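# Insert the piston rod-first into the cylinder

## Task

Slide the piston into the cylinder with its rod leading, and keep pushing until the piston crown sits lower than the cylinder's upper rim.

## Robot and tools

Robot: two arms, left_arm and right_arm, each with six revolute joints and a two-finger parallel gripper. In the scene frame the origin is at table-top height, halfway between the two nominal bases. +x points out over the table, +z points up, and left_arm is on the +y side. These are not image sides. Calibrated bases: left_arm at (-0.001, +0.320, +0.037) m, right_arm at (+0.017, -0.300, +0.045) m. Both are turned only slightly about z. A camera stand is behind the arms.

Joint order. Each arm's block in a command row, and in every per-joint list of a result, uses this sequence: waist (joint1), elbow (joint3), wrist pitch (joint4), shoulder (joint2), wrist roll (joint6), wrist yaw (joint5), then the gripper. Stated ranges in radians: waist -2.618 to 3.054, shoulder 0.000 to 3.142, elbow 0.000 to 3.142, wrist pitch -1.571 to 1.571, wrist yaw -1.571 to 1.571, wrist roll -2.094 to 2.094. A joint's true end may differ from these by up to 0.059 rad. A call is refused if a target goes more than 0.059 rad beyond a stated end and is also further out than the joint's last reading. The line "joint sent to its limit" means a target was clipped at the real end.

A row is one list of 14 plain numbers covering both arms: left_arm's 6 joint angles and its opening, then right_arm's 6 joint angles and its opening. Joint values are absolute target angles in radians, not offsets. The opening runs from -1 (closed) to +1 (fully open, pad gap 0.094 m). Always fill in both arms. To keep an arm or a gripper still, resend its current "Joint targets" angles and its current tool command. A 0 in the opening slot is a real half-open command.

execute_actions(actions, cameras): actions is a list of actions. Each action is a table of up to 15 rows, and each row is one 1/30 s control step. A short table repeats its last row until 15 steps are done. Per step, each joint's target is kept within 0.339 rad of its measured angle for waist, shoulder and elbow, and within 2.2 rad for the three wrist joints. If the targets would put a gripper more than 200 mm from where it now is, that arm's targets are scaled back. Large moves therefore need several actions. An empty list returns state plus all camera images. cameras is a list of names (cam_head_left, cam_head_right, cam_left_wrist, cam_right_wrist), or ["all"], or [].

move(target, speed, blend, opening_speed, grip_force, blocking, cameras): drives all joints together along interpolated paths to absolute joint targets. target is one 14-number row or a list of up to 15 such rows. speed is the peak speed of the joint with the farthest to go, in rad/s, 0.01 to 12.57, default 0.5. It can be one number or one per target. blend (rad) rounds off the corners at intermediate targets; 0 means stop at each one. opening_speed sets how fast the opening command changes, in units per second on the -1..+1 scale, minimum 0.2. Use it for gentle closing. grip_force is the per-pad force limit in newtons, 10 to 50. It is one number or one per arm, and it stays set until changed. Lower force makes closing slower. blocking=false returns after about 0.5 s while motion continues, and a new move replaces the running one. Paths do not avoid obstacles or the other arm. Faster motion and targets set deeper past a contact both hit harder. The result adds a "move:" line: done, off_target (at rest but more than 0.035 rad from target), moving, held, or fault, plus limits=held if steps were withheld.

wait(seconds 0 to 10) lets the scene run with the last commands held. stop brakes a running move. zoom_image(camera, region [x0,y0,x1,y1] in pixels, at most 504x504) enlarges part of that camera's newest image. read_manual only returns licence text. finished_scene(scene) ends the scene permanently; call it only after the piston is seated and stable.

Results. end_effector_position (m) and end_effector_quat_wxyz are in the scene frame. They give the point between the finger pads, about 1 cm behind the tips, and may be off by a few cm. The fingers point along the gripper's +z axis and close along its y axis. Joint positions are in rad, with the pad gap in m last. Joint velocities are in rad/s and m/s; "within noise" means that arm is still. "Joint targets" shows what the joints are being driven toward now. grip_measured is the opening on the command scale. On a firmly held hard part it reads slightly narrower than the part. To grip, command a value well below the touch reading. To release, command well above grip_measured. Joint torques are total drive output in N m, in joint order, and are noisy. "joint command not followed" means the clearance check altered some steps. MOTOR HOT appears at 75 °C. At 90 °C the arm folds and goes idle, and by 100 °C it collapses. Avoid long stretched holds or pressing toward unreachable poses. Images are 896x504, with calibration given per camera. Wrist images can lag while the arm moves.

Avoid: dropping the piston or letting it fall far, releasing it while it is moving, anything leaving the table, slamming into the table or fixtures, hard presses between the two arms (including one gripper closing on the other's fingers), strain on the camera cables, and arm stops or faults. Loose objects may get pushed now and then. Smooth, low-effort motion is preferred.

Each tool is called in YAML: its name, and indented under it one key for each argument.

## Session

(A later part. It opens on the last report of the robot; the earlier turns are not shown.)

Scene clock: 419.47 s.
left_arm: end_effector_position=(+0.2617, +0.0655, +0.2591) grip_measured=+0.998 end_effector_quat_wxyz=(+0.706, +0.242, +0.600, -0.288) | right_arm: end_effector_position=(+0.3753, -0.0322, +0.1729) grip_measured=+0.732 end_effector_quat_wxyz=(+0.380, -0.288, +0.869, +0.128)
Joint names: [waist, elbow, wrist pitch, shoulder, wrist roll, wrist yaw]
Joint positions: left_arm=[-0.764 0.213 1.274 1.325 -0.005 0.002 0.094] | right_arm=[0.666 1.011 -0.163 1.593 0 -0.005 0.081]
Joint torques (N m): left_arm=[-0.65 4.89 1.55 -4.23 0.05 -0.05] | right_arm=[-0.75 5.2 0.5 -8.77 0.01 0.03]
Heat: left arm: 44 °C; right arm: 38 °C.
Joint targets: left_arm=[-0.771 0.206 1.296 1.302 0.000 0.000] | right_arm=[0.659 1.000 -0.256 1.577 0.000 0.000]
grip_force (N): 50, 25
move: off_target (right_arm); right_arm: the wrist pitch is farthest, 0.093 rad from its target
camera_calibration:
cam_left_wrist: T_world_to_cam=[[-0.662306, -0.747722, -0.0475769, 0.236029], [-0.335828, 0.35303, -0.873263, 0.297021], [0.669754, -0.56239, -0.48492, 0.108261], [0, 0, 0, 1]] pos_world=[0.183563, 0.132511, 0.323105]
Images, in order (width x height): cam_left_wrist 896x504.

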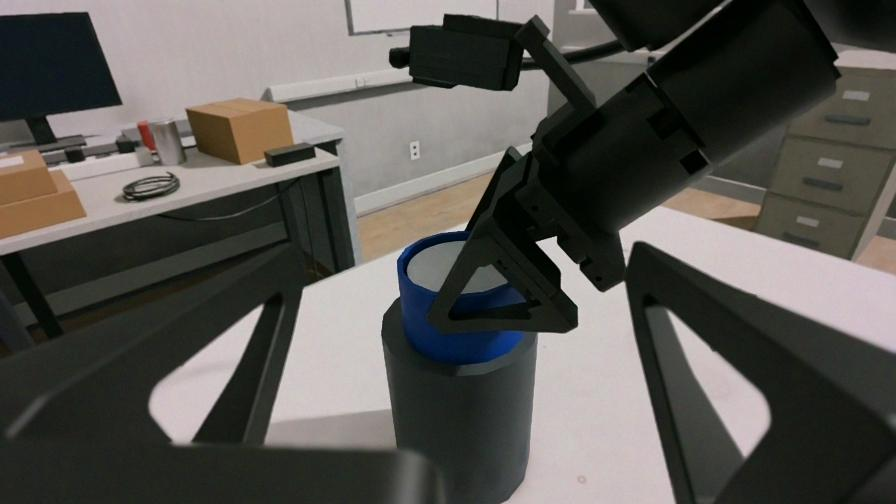

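move:
  target:
    - [-0.771,0.206,1.296,1.302,0,0,1.0,0.6485,1.0,-0.248,1.577,0,0,0.7]
    - [-0.771,0.206,1.296,1.302,0,0,1.0,0.6725,1.0,-0.240,1.577,0,0,0.7]
    - [-0.771,0.206,1.296,1.302,0,0,1.0,0.6485,1.0,-0.232,1.577,0,0,0.7]
    - [-0.771,0.206,1.296,1.302,0,0,1.0,0.6725,1.0,-0.224,1.577,0,0,0.7]
    - [-0.771,0.206,1.296,1.302,0,0,1.0,0.6485,1.0,-0.216,1.577,0,0,0.7]
    - [-0.771,0.206,1.296,1.302,0,0,1.0,0.6725,1.0,-0.208,1.577,0,0,0.7]
    - [-0.771,0.206,1.296,1.302,0,0,1.0,0.6485,1.0,-0.200,1.577,0,0,0.7]
    - [-0.771,0.206,1.296,1.302,0,0,1.0,0.6725,1.0,-0.192,1.577,0,0,0.7]
    - [-0.771,0.206,1.296,1.302,0,0,1.0,0.6485,1.0,-0.184,1.577,0,0,0.7]
    - [-0.771,0.206,1.296,1.302,0,0,1.0,0.6725,1.0,-0.176,1.577,0,0,0.7]
    - [-0.771,0.206,1.296,1.302,0,0,1.0,0.6485,1.0,-0.168,1.577,0,0,0.7]
    - [-0.771,0.206,1.296,1.302,0,0,1.0,0.6725,1.0,-0.160,1.577,0,0,0.7]
    - [-0.771,0.206,1.296,1.302,0,0,1.0,0.6485,1.0,-0.152,1.577,0,0,0.7]
    - [-0.771,0.206,1.296,1.302,0,0,1.0,0.6725,1.0,-0.144,1.577,0,0,0.7]
    - [-0.771,0.206,1.296,1.302,0,0,1.0,0.6605,1.0,-0.136,1.577,0,0,0.7]
  speed: 0.05
  blend: 0.004
  cameras: ["cam_left_wrist", "cam_right_wrist"]

zoom_image:
  camera: "cam_left_wrist"
  region: [360, 200, 560, 400]

Scene clock: 441.60 s.
left_arm: end_effector_position=(+0.2617, +0.0655, +0.2591) grip_measured=+0.998 end_effector_quat_wxyz=(+0.706, +0.242, +0.600, -0.288) | right_arm: end_effector_position=(+0.3768, -0.0315, +0.1747) grip_measured=+0.732 end_effector_quat_wxyz=(+0.384, -0.287, +0.868, +0.131)
Joint names: [waist, elbow, wrist pitch, shoulder, wrist roll, wrist yaw]
Joint positions: left_arm=[-0.764 0.213 1.274 1.325 -0.005 0.002 0.094] | right_arm=[0.664 1.011 -0.154 1.593 0 -0.009 0.081]
Joint torques (N m): left_arm=[-0.62 4.9 1.55 -4.23 0.05 -0.04] | right_arm=[-0.34 5.27 1.8 -8.62 0.02 0.09]
Heat: left arm: 44 °C; right arm: 37 °C.
Joint targets: left_arm=[-0.771 0.206 1.296 1.302 0.000 0.000] | right_arm=[0.660 1.000 -0.136 1.577 0.000 0.000]
grip_force (N): 50, 25
move: done
camera_calibration:
cam_left_wrist: T_world_to_cam=[[-0.662306, -0.747722, -0.0475769, 0.236029], [-0.335828, 0.35303, -0.873263, 0.297021], [0.669754, -0.56239, -0.48492, 0.108261], [0, 0, 0, 1]] pos_world=[0.183563, 0.132511, 0.323105]
cam_right_wrist: T_world_to_cam=[[0.597366, -0.799872, -0.0579503, -0.240385], [-0.796418, -0.583195, -0.160006, 0.317568], [0.0941878, 0.141735, -0.985414, 0.26492], [0, 0, 0, 1]] pos_world=[0.371563, -0.0446217, 0.297938]
Images, in order (width x height): cam_left_wrist 896x504, cam_right_wrist 896x504.

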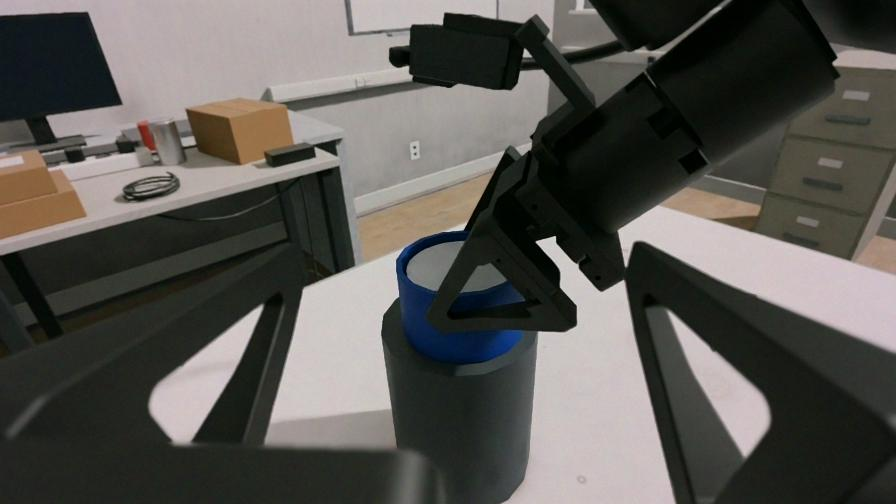

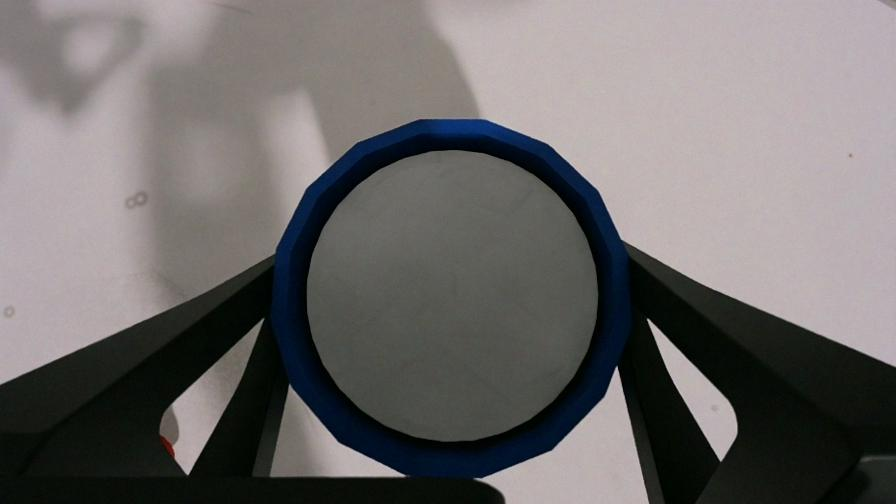

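Scaled by 2.520 from the camera's 896x504 image, which has a finer 1280x720 frame.

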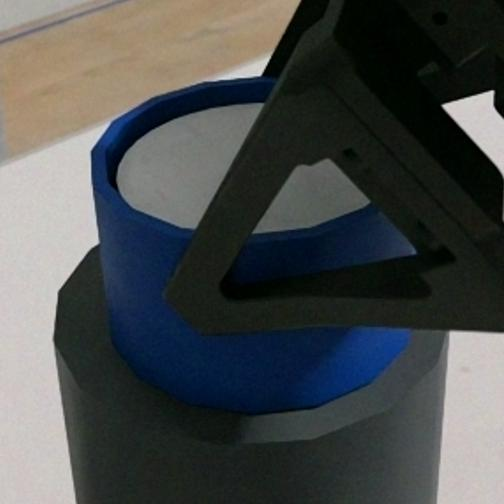

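move:
  target: [-0.771, 0.206, 1.296, 1.302, 0, 0, 1.0, 0.6485, 1.000, -0.115, 1.577, 0, 0, 0.7]
  speed: 0.04
  cameras: ["cam_left_wrist"]

zoom_image:
  camera: "cam_left_wrist"
  region: [360, 200, 560, 400]

Scene clock: 445.67 s.
left_arm: end_effector_position=(+0.2617, +0.0655, +0.2591) grip_measured=+0.998 end_effector_quat_wxyz=(+0.706, +0.242, +0.600, -0.288) | right_arm: end_effector_position=(+0.3787, -0.0328, +0.1754) grip_measured=+0.732 end_effector_quat_wxyz=(+0.386, -0.285, +0.868, +0.130)
Joint names: [waist, elbow, wrist pitch, shoulder, wrist roll, wrist yaw]
Joint positions: left_arm=[-0.764 0.213 1.274 1.325 -0.005 0.002 0.094] | right_arm=[0.659 1.011 -0.15 1.593 0 -0.009 0.081]
Joint torques (N m): left_arm=[-0.64 4.89 1.56 -4.23 0.05 -0.04] | right_arm=[-0.99 5.15 2 -8.75 -0.02 0.08]
Heat: left arm: 44 °C; right arm: 37 °C.
Joint targets: left_arm=[-0.771 0.206 1.296 1.302 0.000 0.000] | right_arm=[0.648 1.000 -0.115 1.577 0.000 0.000]
grip_force (N): 50, 25
move: done
camera_calibration:
cam_left_wrist: T_world_to_cam=[[-0.662306, -0.747722, -0.0475769, 0.236029], [-0.335828, 0.35303, -0.873263, 0.297021], [0.669754, -0.56239, -0.48492, 0.108261], [0, 0, 0, 1]] pos_world=[0.183563, 0.132511, 0.323105]
Images, in order (width x height): cam_left_wrist 896x504.

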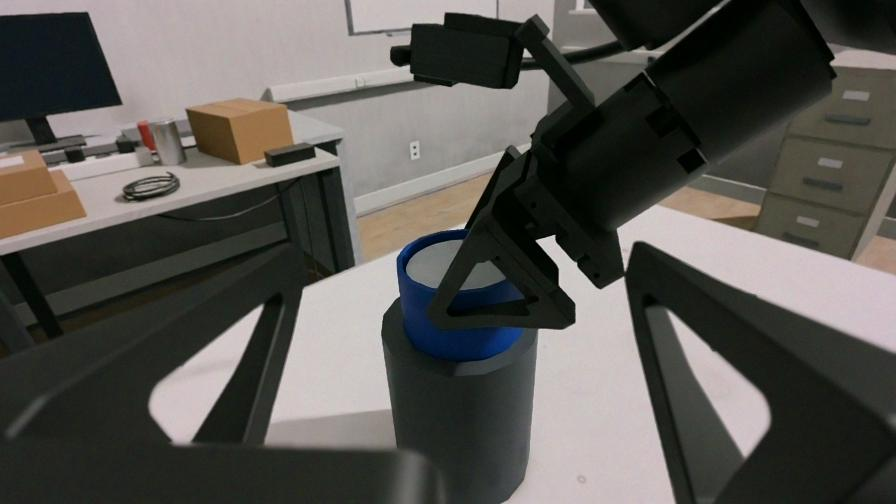

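Scaled by 2.520 from the camera's 896x504 image, which has a finer 1280x720 frame.

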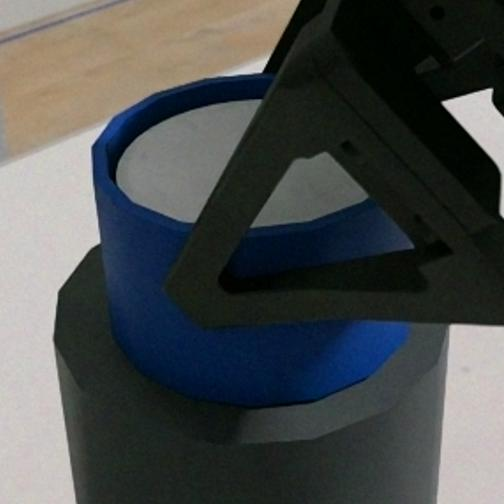

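move:
  target:
    - [-0.771,0.206,1.296,1.302,0,0,1.0,0.6715,1.0,-0.111,1.577,0,0,0.7]
    - [-0.771,0.206,1.296,1.302,0,0,1.0,0.6475,1.0,-0.107,1.577,0,0,0.7]
    - [-0.771,0.206,1.296,1.302,0,0,1.0,0.6715,1.0,-0.103,1.577,0,0,0.7]
    - [-0.771,0.206,1.296,1.302,0,0,1.0,0.6475,1.0,-0.099,1.577,0,0,0.7]
    - [-0.771,0.206,1.296,1.302,0,0,1.0,0.6715,1.0,-0.095,1.577,0,0,0.7]
    - [-0.771,0.206,1.296,1.302,0,0,1.0,0.6475,1.0,-0.091,1.577,0,0,0.7]
    - [-0.771,0.206,1.296,1.302,0,0,1.0,0.6715,1.0,-0.087,1.577,0,0,0.7]
    - [-0.771,0.206,1.296,1.302,0,0,1.0,0.6475,1.0,-0.083,1.577,0,0,0.7]
    - [-0.771,0.206,1.296,1.302,0,0,1.0,0.6715,1.0,-0.079,1.577,0,0,0.7]
    - [-0.771,0.206,1.296,1.302,0,0,1.0,0.6475,1.0,-0.075,1.577,0,0,0.7]
  speed: 0.05
  blend: 0.004
  cameras: ["cam_left_wrist", "cam_right_wrist"]

zoom_image:
  camera: "cam_left_wrist"
  region: [360, 200, 560, 400]

Scene clock: 452.13 s.
left_arm: end_effector_position=(+0.2617, +0.0655, +0.2591) grip_measured=+0.998 end_effector_quat_wxyz=(+0.706, +0.242, +0.600, -0.288) | right_arm: end_effector_position=(+0.3798, -0.0324, +0.1760) grip_measured=+0.732 end_effector_quat_wxyz=(+0.390, -0.284, +0.866, +0.131)
Joint names: [waist, elbow, wrist pitch, shoulder, wrist roll, wrist yaw]
Joint positions: left_arm=[-0.764 0.213 1.274 1.325 -0.005 0.002 0.094] | right_arm=[0.658 1.006 -0.136 1.593 0 -0.009 0.081]
Joint torques (N m): left_arm=[-0.64 4.88 1.56 -4.22 0.05 -0.04] | right_arm=[-1.01 5.53 2.34 -8.68 0 0.1]
Heat: left arm: 44 °C; right arm: 38 °C.
Joint targets: left_arm=[-0.771 0.206 1.296 1.302 0.000 0.000] | right_arm=[0.648 1.000 -0.075 1.577 0.000 0.000]
grip_force (N): 50, 25
move: off_target (right_arm); right_arm: the wrist pitch is farthest, 0.061 rad from its target
camera_calibration:
cam_left_wrist: T_world_to_cam=[[-0.662306, -0.747722, -0.0475769, 0.236029], [-0.335828, 0.35303, -0.873263, 0.297021], [0.669754, -0.56239, -0.48492, 0.108261], [0, 0, 0, 1]] pos_world=[0.183563, 0.132511, 0.323105]
cam_right_wrist: T_world_to_cam=[[0.593839, -0.802499, -0.0578904, -0.24162], [-0.797677, -0.577807, -0.172776, 0.322394], [0.105203, 0.148779, -0.983258, 0.261703], [0, 0, 0, 1]] pos_world=[0.373117, -0.0465545, 0.299036]
Images, in order (width x height): cam_left_wrist 896x504, cam_right_wrist 896x504.

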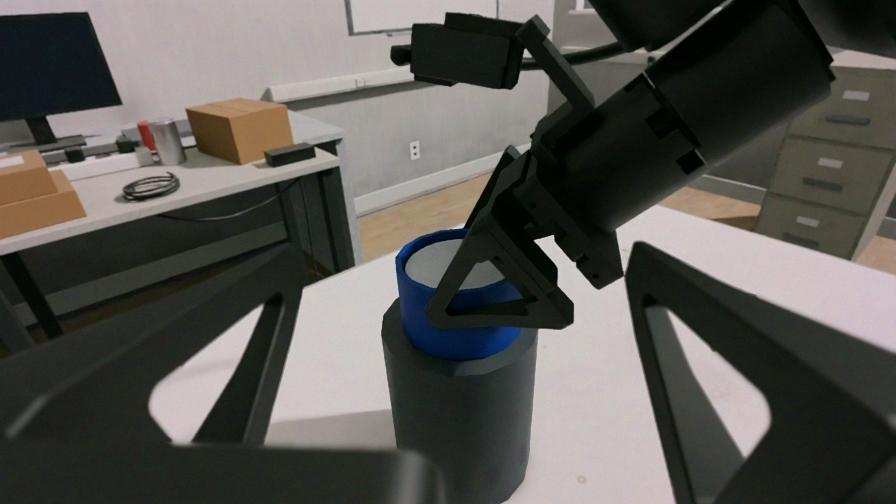

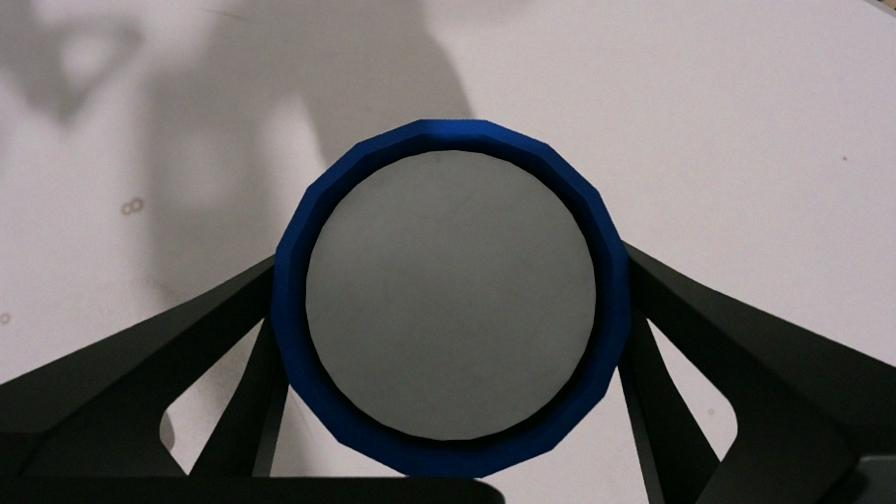

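Scaled by 2.520 from the camera's 896x504 image, which has a finer 1280x720 frame.

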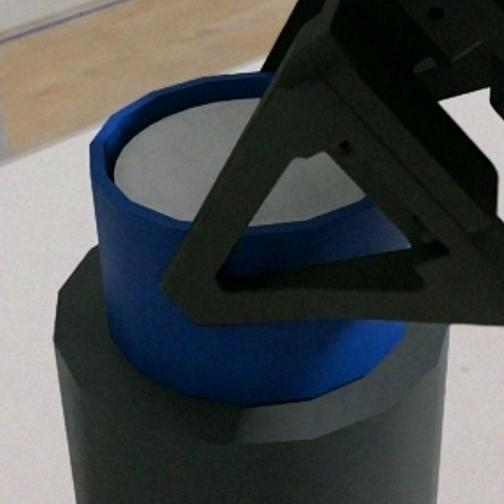

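move:
  target:
    - [-0.771,0.206,1.296,1.302,0,0,1.0,0.6715,1.0,-0.070,1.577,0,0,0.7]
    - [-0.771,0.206,1.296,1.302,0,0,1.0,0.6475,1.0,-0.065,1.577,0,0,0.7]
    - [-0.771,0.206,1.296,1.302,0,0,1.0,0.6715,1.0,-0.060,1.577,0,0,0.7]
    - [-0.771,0.206,1.296,1.302,0,0,1.0,0.6475,1.0,-0.055,1.577,0,0,0.7]
    - [-0.771,0.206,1.296,1.302,0,0,1.0,0.6715,1.0,-0.050,1.577,0,0,0.7]
    - [-0.771,0.206,1.296,1.302,0,0,1.0,0.6475,1.0,-0.045,1.577,0,0,0.7]
    - [-0.771,0.206,1.296,1.302,0,0,1.0,0.6715,1.0,-0.040,1.577,0,0,0.7]
    - [-0.771,0.206,1.296,1.302,0,0,1.0,0.6475,1.0,-0.035,1.577,0,0,0.7]
  speed: 0.05
  blend: 0.004
  cameras: ["cam_left_wrist", "cam_right_wrist"]

zoom_image:
  camera: "cam_left_wrist"
  region: [360, 200, 560, 400]

Scene clock: 457.27 s.
left_arm: end_effector_position=(+0.2617, +0.0655, +0.2591) grip_measured=+0.998 end_effector_quat_wxyz=(+0.706, +0.242, +0.600, -0.288) | right_arm: end_effector_position=(+0.3809, -0.0314, +0.1760) grip_measured=+0.732 end_effector_quat_wxyz=(+0.396, -0.284, +0.863, +0.133)
Joint names: [waist, elbow, wrist pitch, shoulder, wrist roll, wrist yaw]
Joint positions: left_arm=[-0.764 0.213 1.274 1.325 -0.005 0.002 0.094] | right_arm=[0.658 0.997 -0.113 1.594 0 -0.009 0.081]
Joint torques (N m): left_arm=[-0.64 4.89 1.55 -4.23 0.05 -0.04] | right_arm=[-1.06 6.06 2.58 -8.81 0 0.09]
Heat: left arm: 44 °C; right arm: 38 °C.
Joint targets: left_arm=[-0.771 0.206 1.296 1.302 0.000 0.000] | right_arm=[0.647 1.000 -0.035 1.577 0.000 0.000]
grip_force (N): 50, 25
move: off_target (right_arm); right_arm: the wrist pitch is farthest, 0.078 rad from its target
camera_calibration:
cam_left_wrist: T_world_to_cam=[[-0.662306, -0.747722, -0.0475769, 0.236029], [-0.335828, 0.35303, -0.873263, 0.297021], [0.669754, -0.56239, -0.48492, 0.108261], [0, 0, 0, 1]] pos_world=[0.183563, 0.132511, 0.323105]
cam_right_wrist: T_world_to_cam=[[0.594736, -0.801837, -0.0578575, -0.241725], [-0.795594, -0.576717, -0.185545, 0.325438], [0.115409, 0.156381, -0.980931, 0.257343], [0, 0, 0, 1]] pos_world=[0.37298, -0.0463821, 0.298833]
Images, in order (width x height): cam_left_wrist 896x504, cam_right_wrist 896x504.

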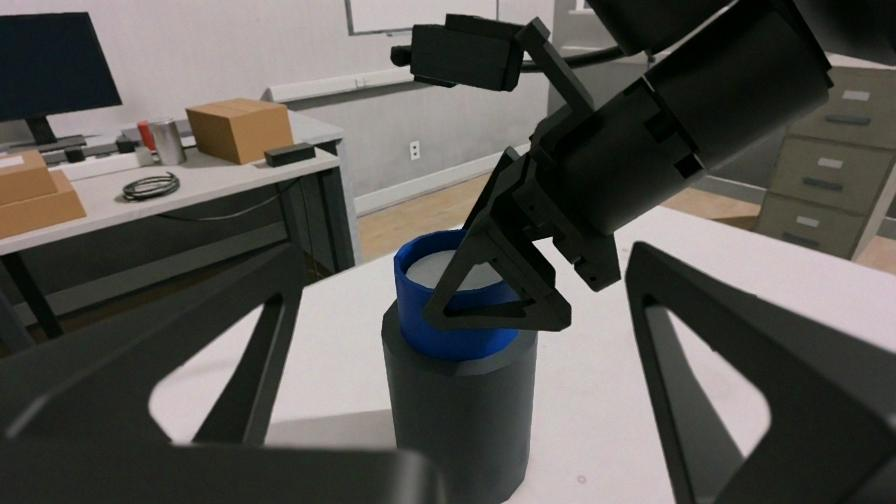

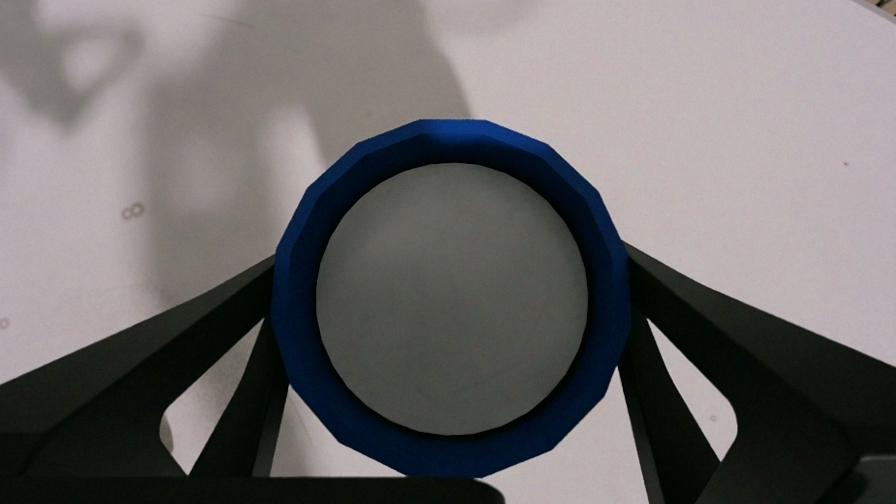

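Scaled by 2.520 from the camera's 896x504 image, which has a finer 1280x720 frame.

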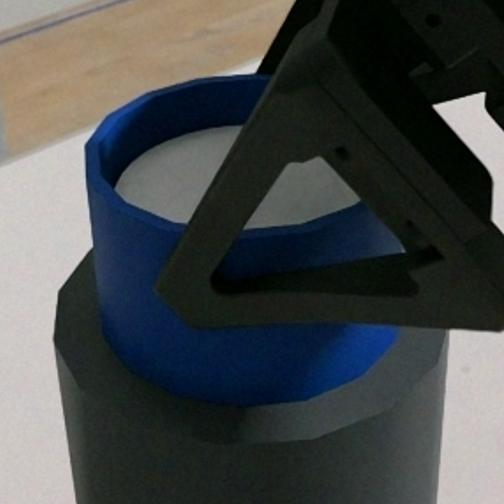

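move:
  target:
    - [-0.771,0.206,1.296,1.302,0,0,1.0,0.6715,1.0,-0.028,1.577,0,0,0.7]
    - [-0.771,0.206,1.296,1.302,0,0,1.0,0.6475,1.0,-0.021,1.577,0,0,0.7]
    - [-0.771,0.206,1.296,1.302,0,0,1.0,0.6715,1.0,-0.014,1.577,0,0,0.7]
    - [-0.771,0.206,1.296,1.302,0,0,1.0,0.6475,1.0,-0.020,1.577,0,0,0.7]
    - [-0.771,0.206,1.296,1.302,0,0,1.0,0.6715,1.0,-0.045,1.577,0,0,0.7]
    - [-0.771,0.206,1.296,1.302,0,0,1.0,0.6565,1.0,-0.060,1.577,0,0,0.7]
  speed: 0.05
  blend: 0.004
  cameras: ["cam_left_wrist", "cam_right_wrist"]

zoom_image:
  camera: "cam_left_wrist"
  region: [360, 200, 560, 400]

Scene clock: 461.33 s.
left_arm: end_effector_position=(+0.2617, +0.0655, +0.2591) grip_measured=+0.998 end_effector_quat_wxyz=(+0.706, +0.242, +0.600, -0.288) | right_arm: end_effector_position=(+0.3798, -0.0301, +0.1759) grip_measured=+0.732 end_effector_quat_wxyz=(+0.395, -0.285, +0.863, +0.134)
Joint names: [waist, elbow, wrist pitch, shoulder, wrist roll, wrist yaw]
Joint positions: left_arm=[-0.764 0.213 1.274 1.325 -0.005 0.002 0.094] | right_arm=[0.662 0.997 -0.114 1.594 0 -0.009 0.081]
Joint torques (N m): left_arm=[-0.64 4.89 1.55 -4.23 0.05 -0.04] | right_arm=[-0.59 6.06 2.24 -8.81 0.04 0.1]
Heat: left arm: 44 °C; right arm: 39 °C.
Joint targets: left_arm=[-0.771 0.206 1.296 1.302 0.000 0.000] | right_arm=[0.656 1.000 -0.060 1.577 0.000 0.000]
grip_force (N): 50, 25
move: off_target (right_arm); right_arm: the wrist pitch is farthest, 0.054 rad from its target
camera_calibration:
cam_left_wrist: T_world_to_cam=[[-0.662306, -0.747722, -0.0475769, 0.236029], [-0.335828, 0.35303, -0.873263, 0.297021], [0.669754, -0.56239, -0.48492, 0.108261], [0, 0, 0, 1]] pos_world=[0.183563, 0.132511, 0.323105]
cam_right_wrist: T_world_to_cam=[[0.59777, -0.799578, -0.0578449, -0.241126], [-0.793491, -0.579851, -0.184781, 0.324232], [0.114205, 0.156356, -0.981076, 0.257645], [0, 0, 0, 1]] pos_world=[0.371988, -0.045077, 0.298734]
Images, in order (width x height): cam_left_wrist 896x504, cam_right_wrist 896x504.

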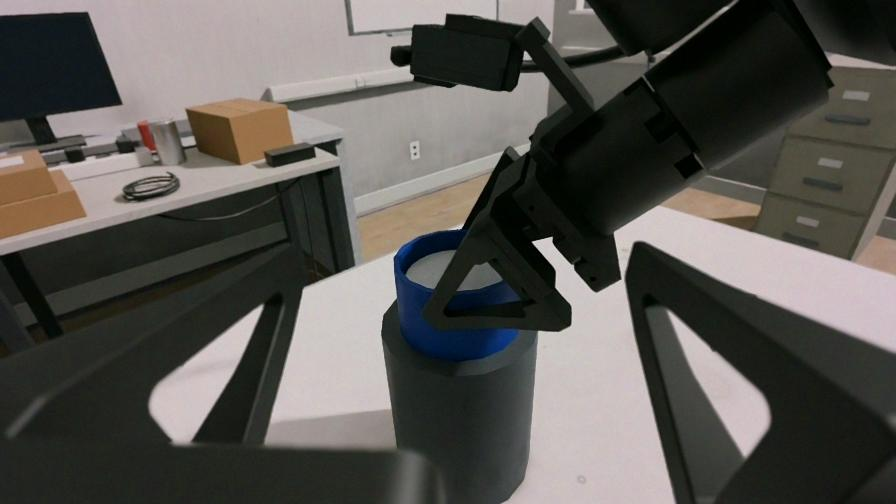

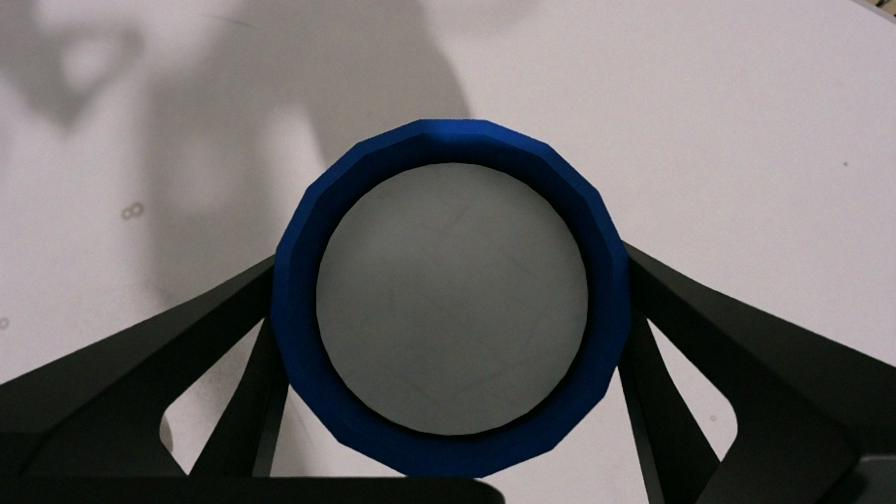

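Scaled by 2.520 from the camera's 896x504 image, which has a finer 1280x720 frame.

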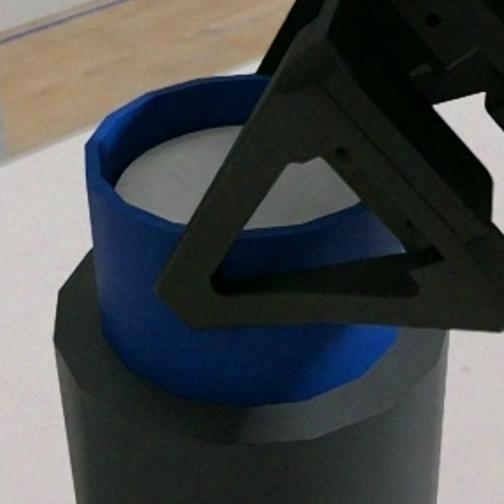

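move:
  target:
    - [-0.771,0.206,1.296,1.302,0,0,1.0,0.661,1.0,-0.098,1.577,0,0,0.7]
    - [-0.771,0.206,1.296,1.302,0,0,1.0,0.661,1.0,-0.098,1.577,0,0,1.0]
  speed: 0.1
  opening_speed: 0.5
  cameras: ["cam_left_wrist", "cam_right_wrist"]

Scene clock: 464.40 s.
left_arm: end_effector_position=(+0.2617, +0.0655, +0.2591) grip_measured=+0.998 end_effector_quat_wxyz=(+0.706, +0.242, +0.600, -0.288) | right_arm: end_effector_position=(+0.3800, -0.0299, +0.1762) grip_measured=+0.998 end_effector_quat_wxyz=(+0.396, -0.285, +0.863, +0.134)
Joint names: [waist, elbow, wrist pitch, shoulder, wrist roll, wrist yaw]
Joint positions: left_arm=[-0.764 0.213 1.274 1.325 -0.005 0.002 0.094] | right_arm=[0.662 0.997 -0.112 1.594 0 -0.009 0.094]
Joint torques (N m): left_arm=[-0.64 4.9 1.55 -4.22 0.05 -0.04] | right_arm=[-0.08 6.15 1.8 -8.8 0.05 0.1]
Heat: left arm: 44 °C; right arm: 39 °C.
Joint targets: left_arm=[-0.771 0.206 1.296 1.302 0.000 0.000] | right_arm=[0.661 1.000 -0.098 1.577 0.000 0.000]
grip_force (N): 50, 25
move: done
camera_calibration:
cam_left_wrist: T_world_to_cam=[[-0.662306, -0.747722, -0.0475769, 0.236029], [-0.335828, 0.35303, -0.873263, 0.297021], [0.669754, -0.56239, -0.48492, 0.108261], [0, 0, 0, 1]] pos_world=[0.183563, 0.132511, 0.323105]
cam_right_wrist: T_world_to_cam=[[0.597851, -0.799517, -0.057845, -0.241196], [-0.793256, -0.579691, -0.186286, 0.324731], [0.115407, 0.157257, -0.980791, 0.257437], [0, 0, 0, 1]] pos_world=[0.372084, -0.0450803, 0.299033]
Images, in order (width x height): cam_left_wrist 896x504, cam_right_wrist 896x504.

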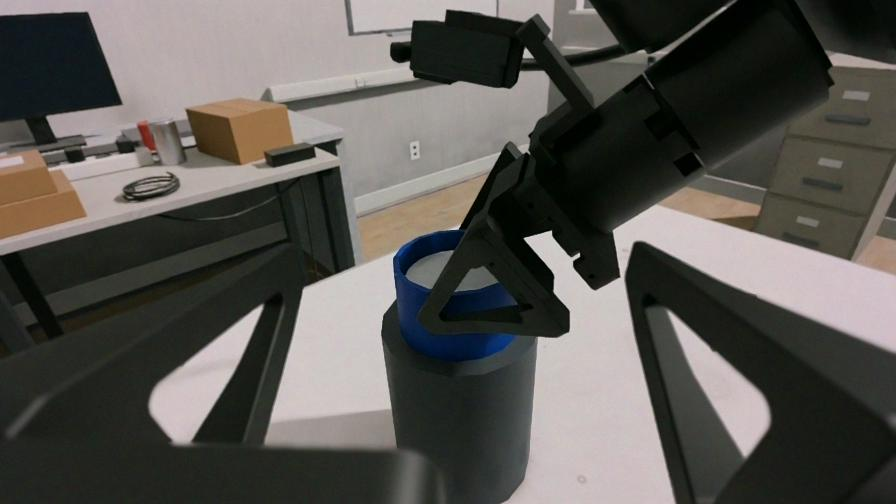

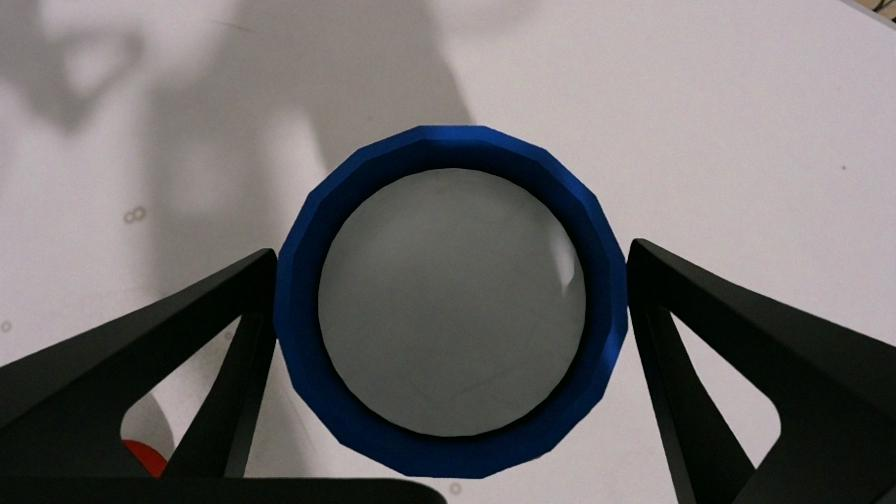

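move:
  target:
    - [-0.771,0.206,1.296,1.302,0,0,1.0,0.661,1.110,-0.19,1.561,0,0,1.0]
    - [-0.771,0.206,1.296,1.302,0,0,1.0,0.661,1.2375,-0.354,1.493,0,0,1.0]
  speed: 0.25
  blend: 0.02
  cameras: ["cam_right_wrist"]

move:
  target: [-0.771,0.206,1.296,1.302,0,0,1.0,0.664,2.283,-1.491,2.189,0,0,-1.0]
  speed: 0.5
  grip_force: [50, 50]
  cameras: ["cam_left_wrist", "cam_right_wrist"]

Scene clock: 475.40 s.
left_arm: end_effector_position=(+0.2617, +0.0655, +0.2591) grip_measured=+0.998 end_effector_quat_wxyz=(+0.706, +0.242, +0.600, -0.288) | right_arm: end_effector_position=(+0.3818, -0.0286, +0.2542) grip_measured=+0.998 end_effector_quat_wxyz=(+0.414, -0.283, +0.854, +0.140)
Joint names: [waist, elbow, wrist pitch, shoulder, wrist roll, wrist yaw]
Joint positions: left_arm=[-0.764 0.213 1.274 1.325 -0.005 0.002 0.094] | right_arm=[0.662 1.206 -0.352 1.518 0 -0.009 0.094]
Joint torques (N m): left_arm=[-0.64 4.9 1.55 -4.22 0.05 -0.05] | right_arm=[-0.1 8.72 1.66 -9.28 0.01 0.08]
Heat: left arm: 45 °C; right arm: 38 °C.
Joint targets: left_arm=[-0.771 0.206 1.296 1.302 0.000 0.000] | right_arm=[0.661 1.238 -0.354 1.493 0.000 0.000]
grip_force (N): 50, 25
move: done
camera_calibration:
cam_right_wrist: T_world_to_cam=[[0.599891, -0.798022, -0.057379, -0.237513], [-0.785908, -0.574307, -0.229171, 0.349735], [0.14993, 0.182572, -0.971694, 0.318721], [0, 0, 0, 1]] pos_world=[0.369555, -0.0468744, 0.37622]
Images, in order (width x height): cam_right_wrist 896x504.

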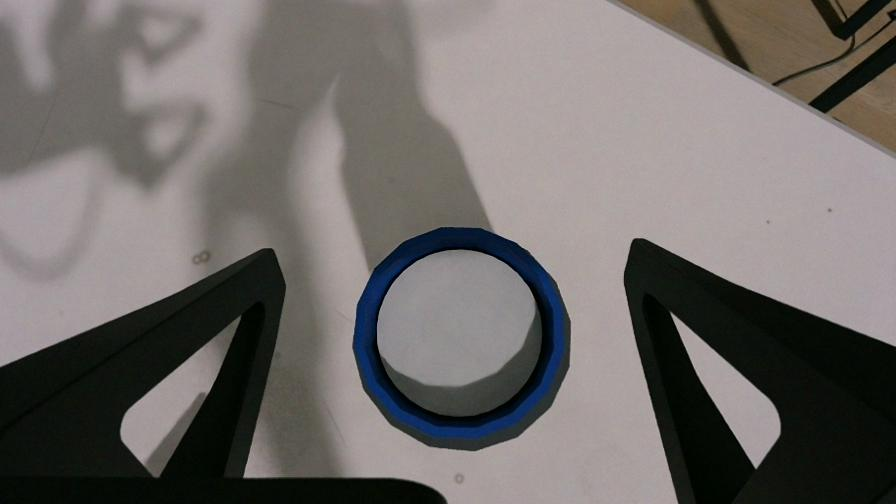

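Scene clock: 478.43 s.
left_arm: end_effector_position=(+0.2617, +0.0655, +0.2591) grip_measured=+0.998 end_effector_quat_wxyz=(+0.706, +0.242, +0.600, -0.288) | right_arm: end_effector_position=(+0.3774, -0.0318, +0.2121) grip_measured=-0.980 end_effector_quat_wxyz=(+0.075, -0.311, +0.947, +0.029)
Joint names: [waist, elbow, wrist pitch, shoulder, wrist roll, wrist yaw]
Joint positions: left_arm=[-0.764 0.213 1.274 1.325 -0.005 0.002 0.094] | right_arm=[0.662 2.251 -1.487 2.175 0 -0.009 0.001]
Joint torques (N m): left_arm=[-0.62 4.9 1.55 -4.22 0.05 -0.05] | right_arm=[0.25 7.58 0.46 -10.19 0 0.1]
Heat: left arm: 45 °C; right arm: 38 °C.
Joint targets: left_arm=[-0.771 0.206 1.296 1.302 0.000 0.000] | right_arm=[0.664 2.283 -1.491 2.189 0.000 0.000]
move: done
camera_calibration:
cam_left_wrist: T_world_to_cam=[[-0.662306, -0.747722, -0.0475769, 0.236029], [-0.335828, 0.35303, -0.873263, 0.297021], [0.669754, -0.56239, -0.48492, 0.108261], [0, 0, 0, 1]] pos_world=[0.183563, 0.132511, 0.323105]
cam_right_wrist: T_world_to_cam=[[0.566405, -0.822664, -0.0490797, -0.229807], [-0.703353, -0.513579, 0.491458, 0.15265], [-0.429511, -0.243844, -0.869517, 0.46258], [0, 0, 0, 1]] pos_world=[0.436214, 0.00214058, 0.315921]
Images, in order (width x height): cam_left_wrist 896x504, cam_right_wrist 896x504.

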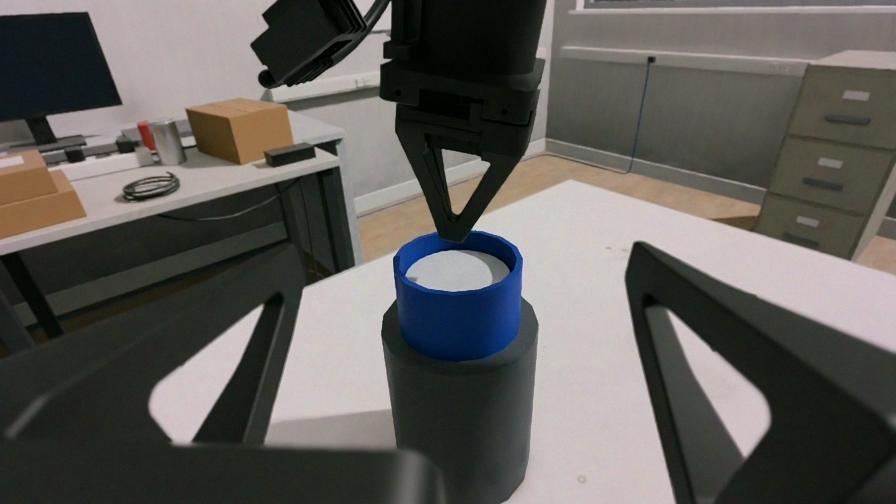

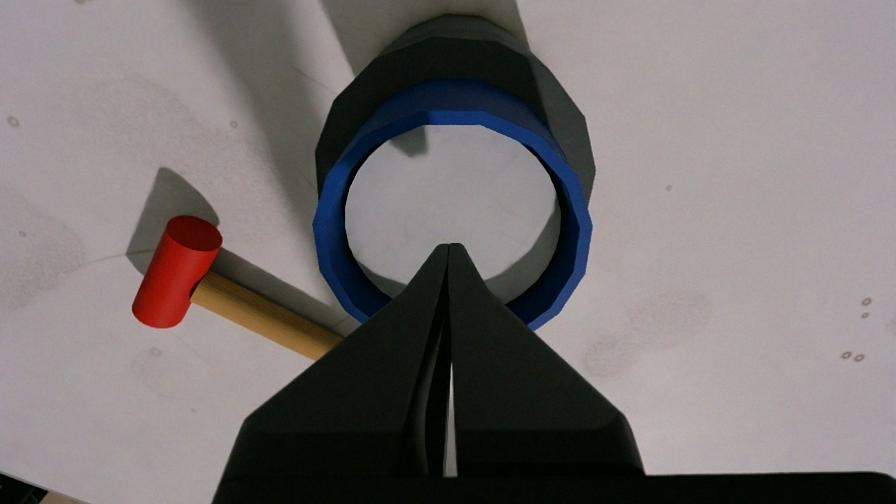

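move:
  target: [-0.771,0.206,1.296,1.302,0,0,1.0,0.664,2.160,-1.380,2.176,0,0,-1.0]
  speed: 0.1
  cameras: ["cam_left_wrist", "cam_right_wrist"]

zoom_image:
  camera: "cam_left_wrist"
  region: [360, 200, 560, 400]

Scene clock: 482.83 s.
left_arm: end_effector_position=(+0.2617, +0.0655, +0.2591) grip_measured=+0.998 end_effector_quat_wxyz=(+0.706, +0.242, +0.600, -0.288) | right_arm: end_effector_position=(+0.3845, -0.0266, +0.1933) grip_measured=-0.980 end_effector_quat_wxyz=(+0.081, -0.311, +0.946, +0.031)
Joint names: [waist, elbow, wrist pitch, shoulder, wrist roll, wrist yaw]
Joint positions: left_arm=[-0.764 0.213 1.274 1.325 -0.005 0.002 0.094] | right_arm=[0.662 2.171 -1.393 2.175 0 -0.009 0.001]
Joint torques (N m): left_arm=[-0.64 4.89 1.56 -4.22 0.05 -0.04] | right_arm=[0.24 4.46 0.67 -11.54 0.03 0.1]
Heat: left arm: 45 °C; right arm: 38 °C.
Joint targets: left_arm=[-0.771 0.206 1.296 1.302 0.000 0.000] | right_arm=[0.664 2.160 -1.380 2.176 0.000 0.000]
move: done
camera_calibration:
cam_left_wrist: T_world_to_cam=[[-0.662306, -0.747722, -0.0475769, 0.236029], [-0.335828, 0.35303, -0.873263, 0.297021], [0.669754, -0.56239, -0.48492, 0.108261], [0, 0, 0, 1]] pos_world=[0.183563, 0.132511, 0.323105]
cam_right_wrist: T_world_to_cam=[[0.566892, -0.822301, -0.0495441, -0.230472], [-0.708595, -0.51741, 0.47977, 0.173852], [-0.42015, -0.236871, -0.875994, 0.448265], [0, 0, 0, 1]] pos_world=[0.442182, 0.00661705, 0.29785]
Images, in order (width x height): cam_left_wrist 896x504, cam_right_wrist 896x504.

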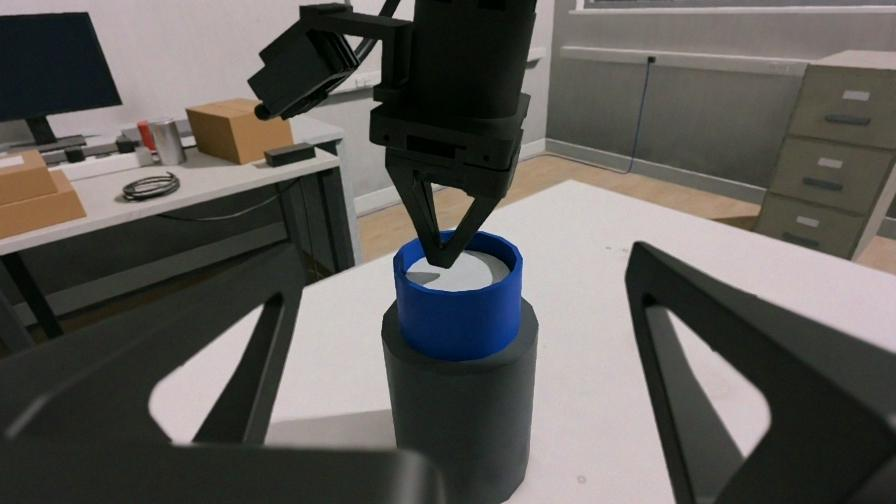

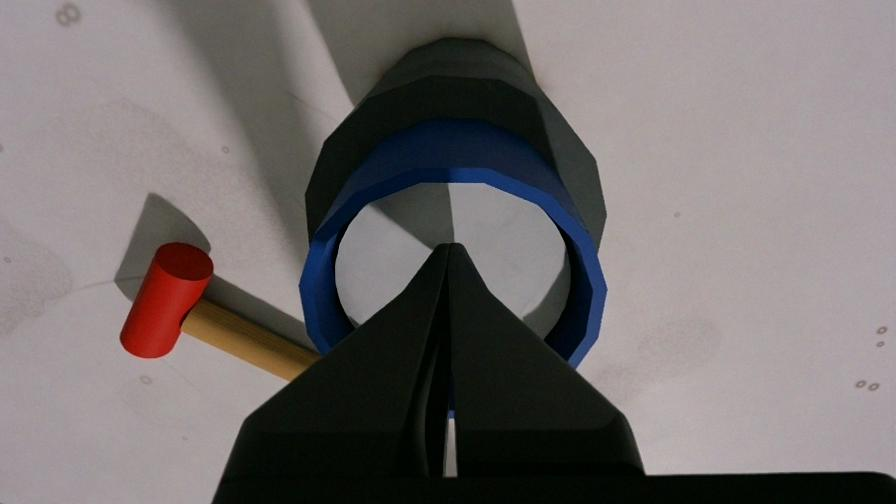

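Scaled by 2.520 from the camera's 896x504 image, which has a finer 1280x720 frame.

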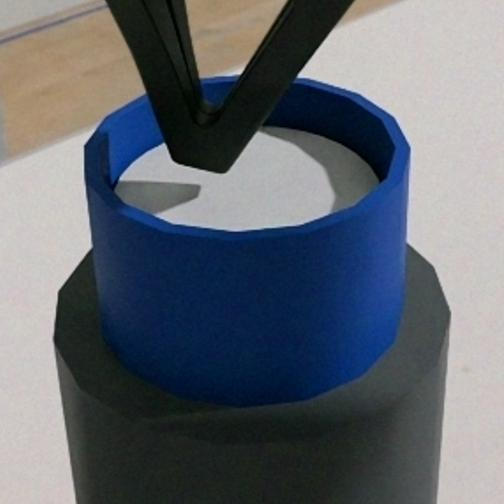

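move:
  target: [-0.771,0.206,1.296,1.302,0,0,1.0,0.664,2.036,-1.300,2.150,0,0,-1.0]
  speed: 0.06
  cameras: ["cam_left_wrist", "cam_right_wrist"]

zoom_image:
  camera: "cam_left_wrist"
  region: [360, 200, 560, 400]

Scene clock: 486.80 s.
left_arm: end_effector_position=(+0.2617, +0.0655, +0.2591) grip_measured=+0.998 end_effector_quat_wxyz=(+0.706, +0.242, +0.600, -0.288) | right_arm: end_effector_position=(+0.3833, -0.0275, +0.1834) grip_measured=-0.980 end_effector_quat_wxyz=(+0.087, -0.311, +0.946, +0.033)
Joint names: [waist, elbow, wrist pitch, shoulder, wrist roll, wrist yaw]
Joint positions: left_arm=[-0.764 0.213 1.274 1.325 -0.005 0.002 0.094] | right_arm=[0.662 2.071 -1.316 2.138 0 -0.009 0.001]
Joint torques (N m): left_arm=[-0.64 4.89 1.55 -4.22 0.05 -0.04] | right_arm=[0.28 2.85 0.74 -10.36 0 0.08]
Heat: left arm: 45 °C; right arm: 37 °C.
Joint targets: left_arm=[-0.771 0.206 1.296 1.302 0.000 0.000] | right_arm=[0.664 2.036 -1.300 2.150 0.000 0.000]
move: done
camera_calibration:
cam_left_wrist: T_world_to_cam=[[-0.662306, -0.747722, -0.0475769, 0.236029], [-0.335828, 0.35303, -0.873263, 0.297021], [0.669754, -0.56239, -0.48492, 0.108261], [0, 0, 0, 1]] pos_world=[0.183563, 0.132511, 0.323105]
cam_right_wrist: T_world_to_cam=[[0.56743, -0.821909, -0.0498837, -0.231152], [-0.713535, -0.521039, 0.468386, 0.181094], [-0.410962, -0.230183, -0.882114, 0.436712], [0, 0, 0, 1]] pos_world=[0.439851, 0.00489453, 0.288877]
Images, in order (width x height): cam_left_wrist 896x504, cam_right_wrist 896x504.

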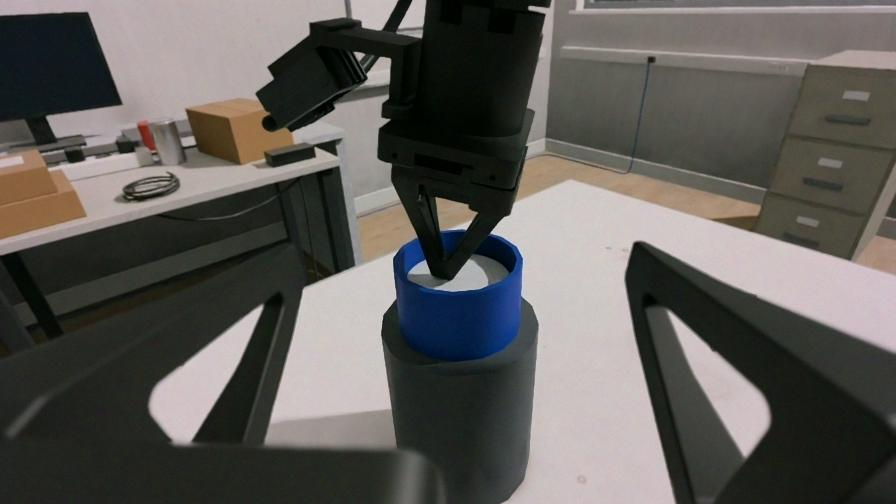

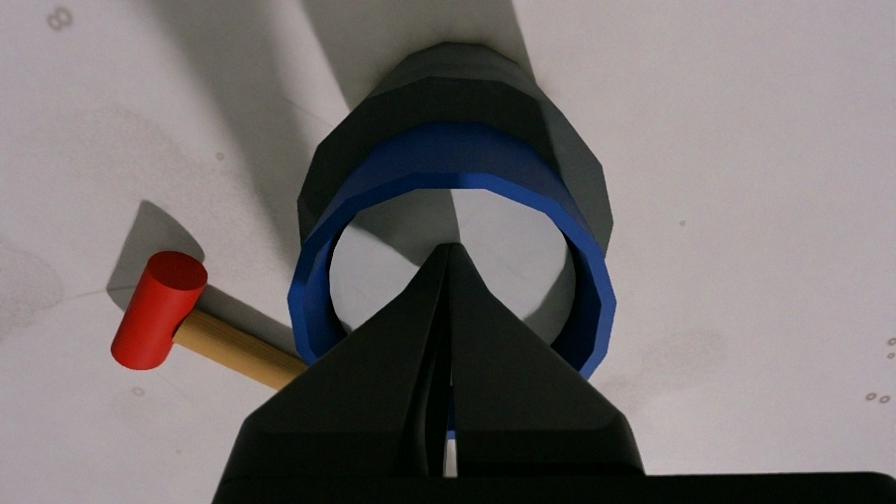

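Scaled by 2.520 from the camera's 896x504 image, which has a finer 1280x720 frame.

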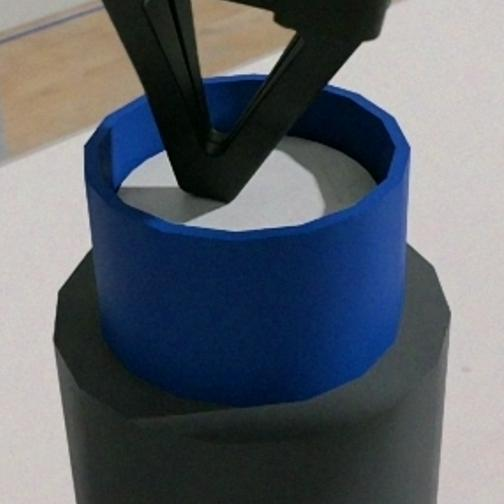

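move:
  target:
    - [-0.771,0.206,1.296,1.302,0,0,1.0,0.664,2.045,-1.340,2.150,0,0,-1.0]
    - [-0.771,0.206,1.296,1.302,0,0,1.0,0.664,2.015,-1.350,2.193,0,0,-1.0]
  speed: 0.06
  blend: 0.004
  cameras: ["cam_left_wrist", "cam_right_wrist"]

zoom_image:
  camera: "cam_left_wrist"
  region: [360, 200, 560, 400]

Scene clock: 490.90 s.
left_arm: end_effector_position=(+0.2617, +0.0655, +0.2591) grip_measured=+0.998 end_effector_quat_wxyz=(+0.706, +0.242, +0.600, -0.288) | right_arm: end_effector_position=(+0.3827, -0.0279, +0.1807) grip_measured=-0.980 end_effector_quat_wxyz=(+0.085, -0.311, +0.946, +0.033)
Joint names: [waist, elbow, wrist pitch, shoulder, wrist roll, wrist yaw]
Joint positions: left_arm=[-0.764 0.213 1.274 1.325 -0.005 0.002 0.094] | right_arm=[0.662 2.061 -1.311 2.138 0 -0.009 0.001]
Joint torques (N m): left_arm=[-0.64 4.89 1.55 -4.23 0.05 -0.04] | right_arm=[0.18 2.17 0.12 -6.61 0.01 0.08]
Heat: left arm: 45 °C; right arm: 37 °C.
Joint targets: left_arm=[-0.771 0.206 1.296 1.302 0.000 0.000] | right_arm=[0.664 2.015 -1.350 2.193 0.000 0.000]
move: off_target (right_arm); right_arm: the shoulder is farthest, 0.055 rad from its target
camera_calibration:
cam_left_wrist: T_world_to_cam=[[-0.662306, -0.747722, -0.0475769, 0.236029], [-0.335828, 0.35303, -0.873263, 0.297021], [0.669754, -0.56239, -0.48492, 0.108261], [0, 0, 0, 1]] pos_world=[0.183563, 0.132511, 0.323105]
cam_right_wrist: T_world_to_cam=[[0.567235, -0.822055, -0.0496958, -0.23132], [-0.711845, -0.519744, 0.47238, 0.180377], [-0.414151, -0.232575, -0.879993, 0.434742], [0, 0, 0, 1]] pos_world=[0.439662, 0.00470258, 0.285868]
Images, in order (width x height): cam_left_wrist 896x504, cam_right_wrist 896x504.

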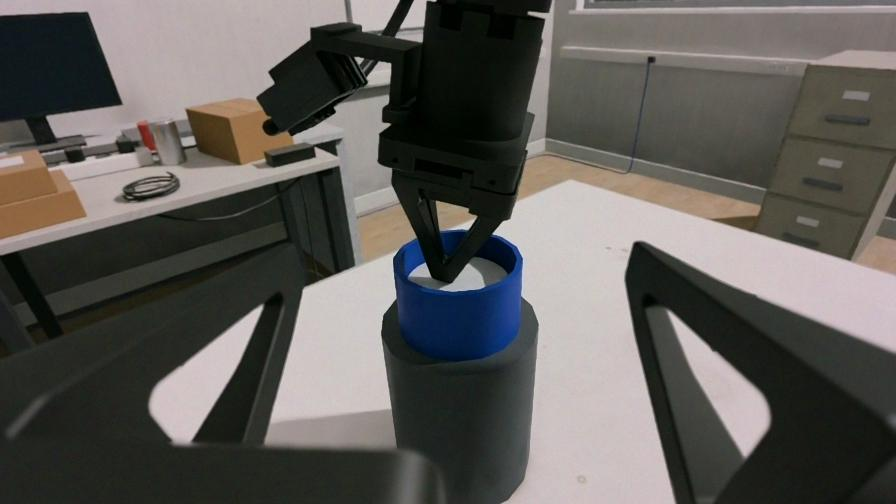

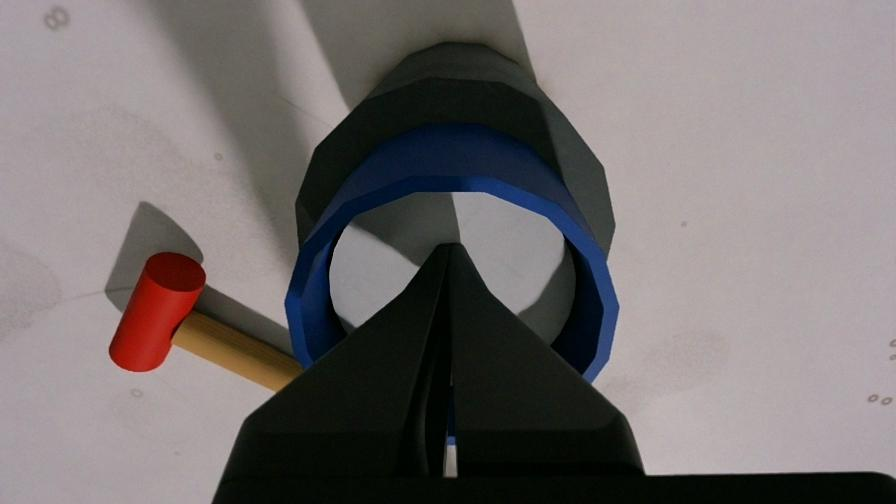

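Scaled by 2.520 from the camera's 896x504 image, which has a finer 1280x720 frame.

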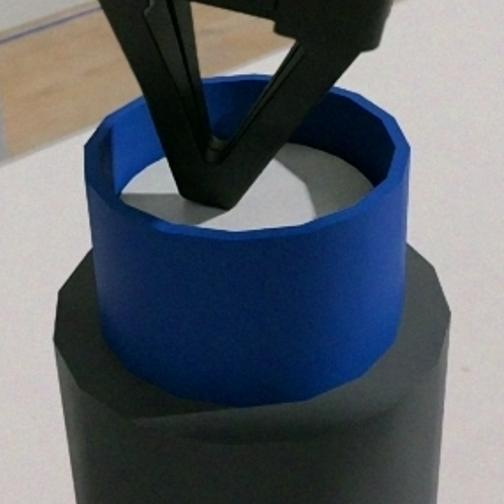

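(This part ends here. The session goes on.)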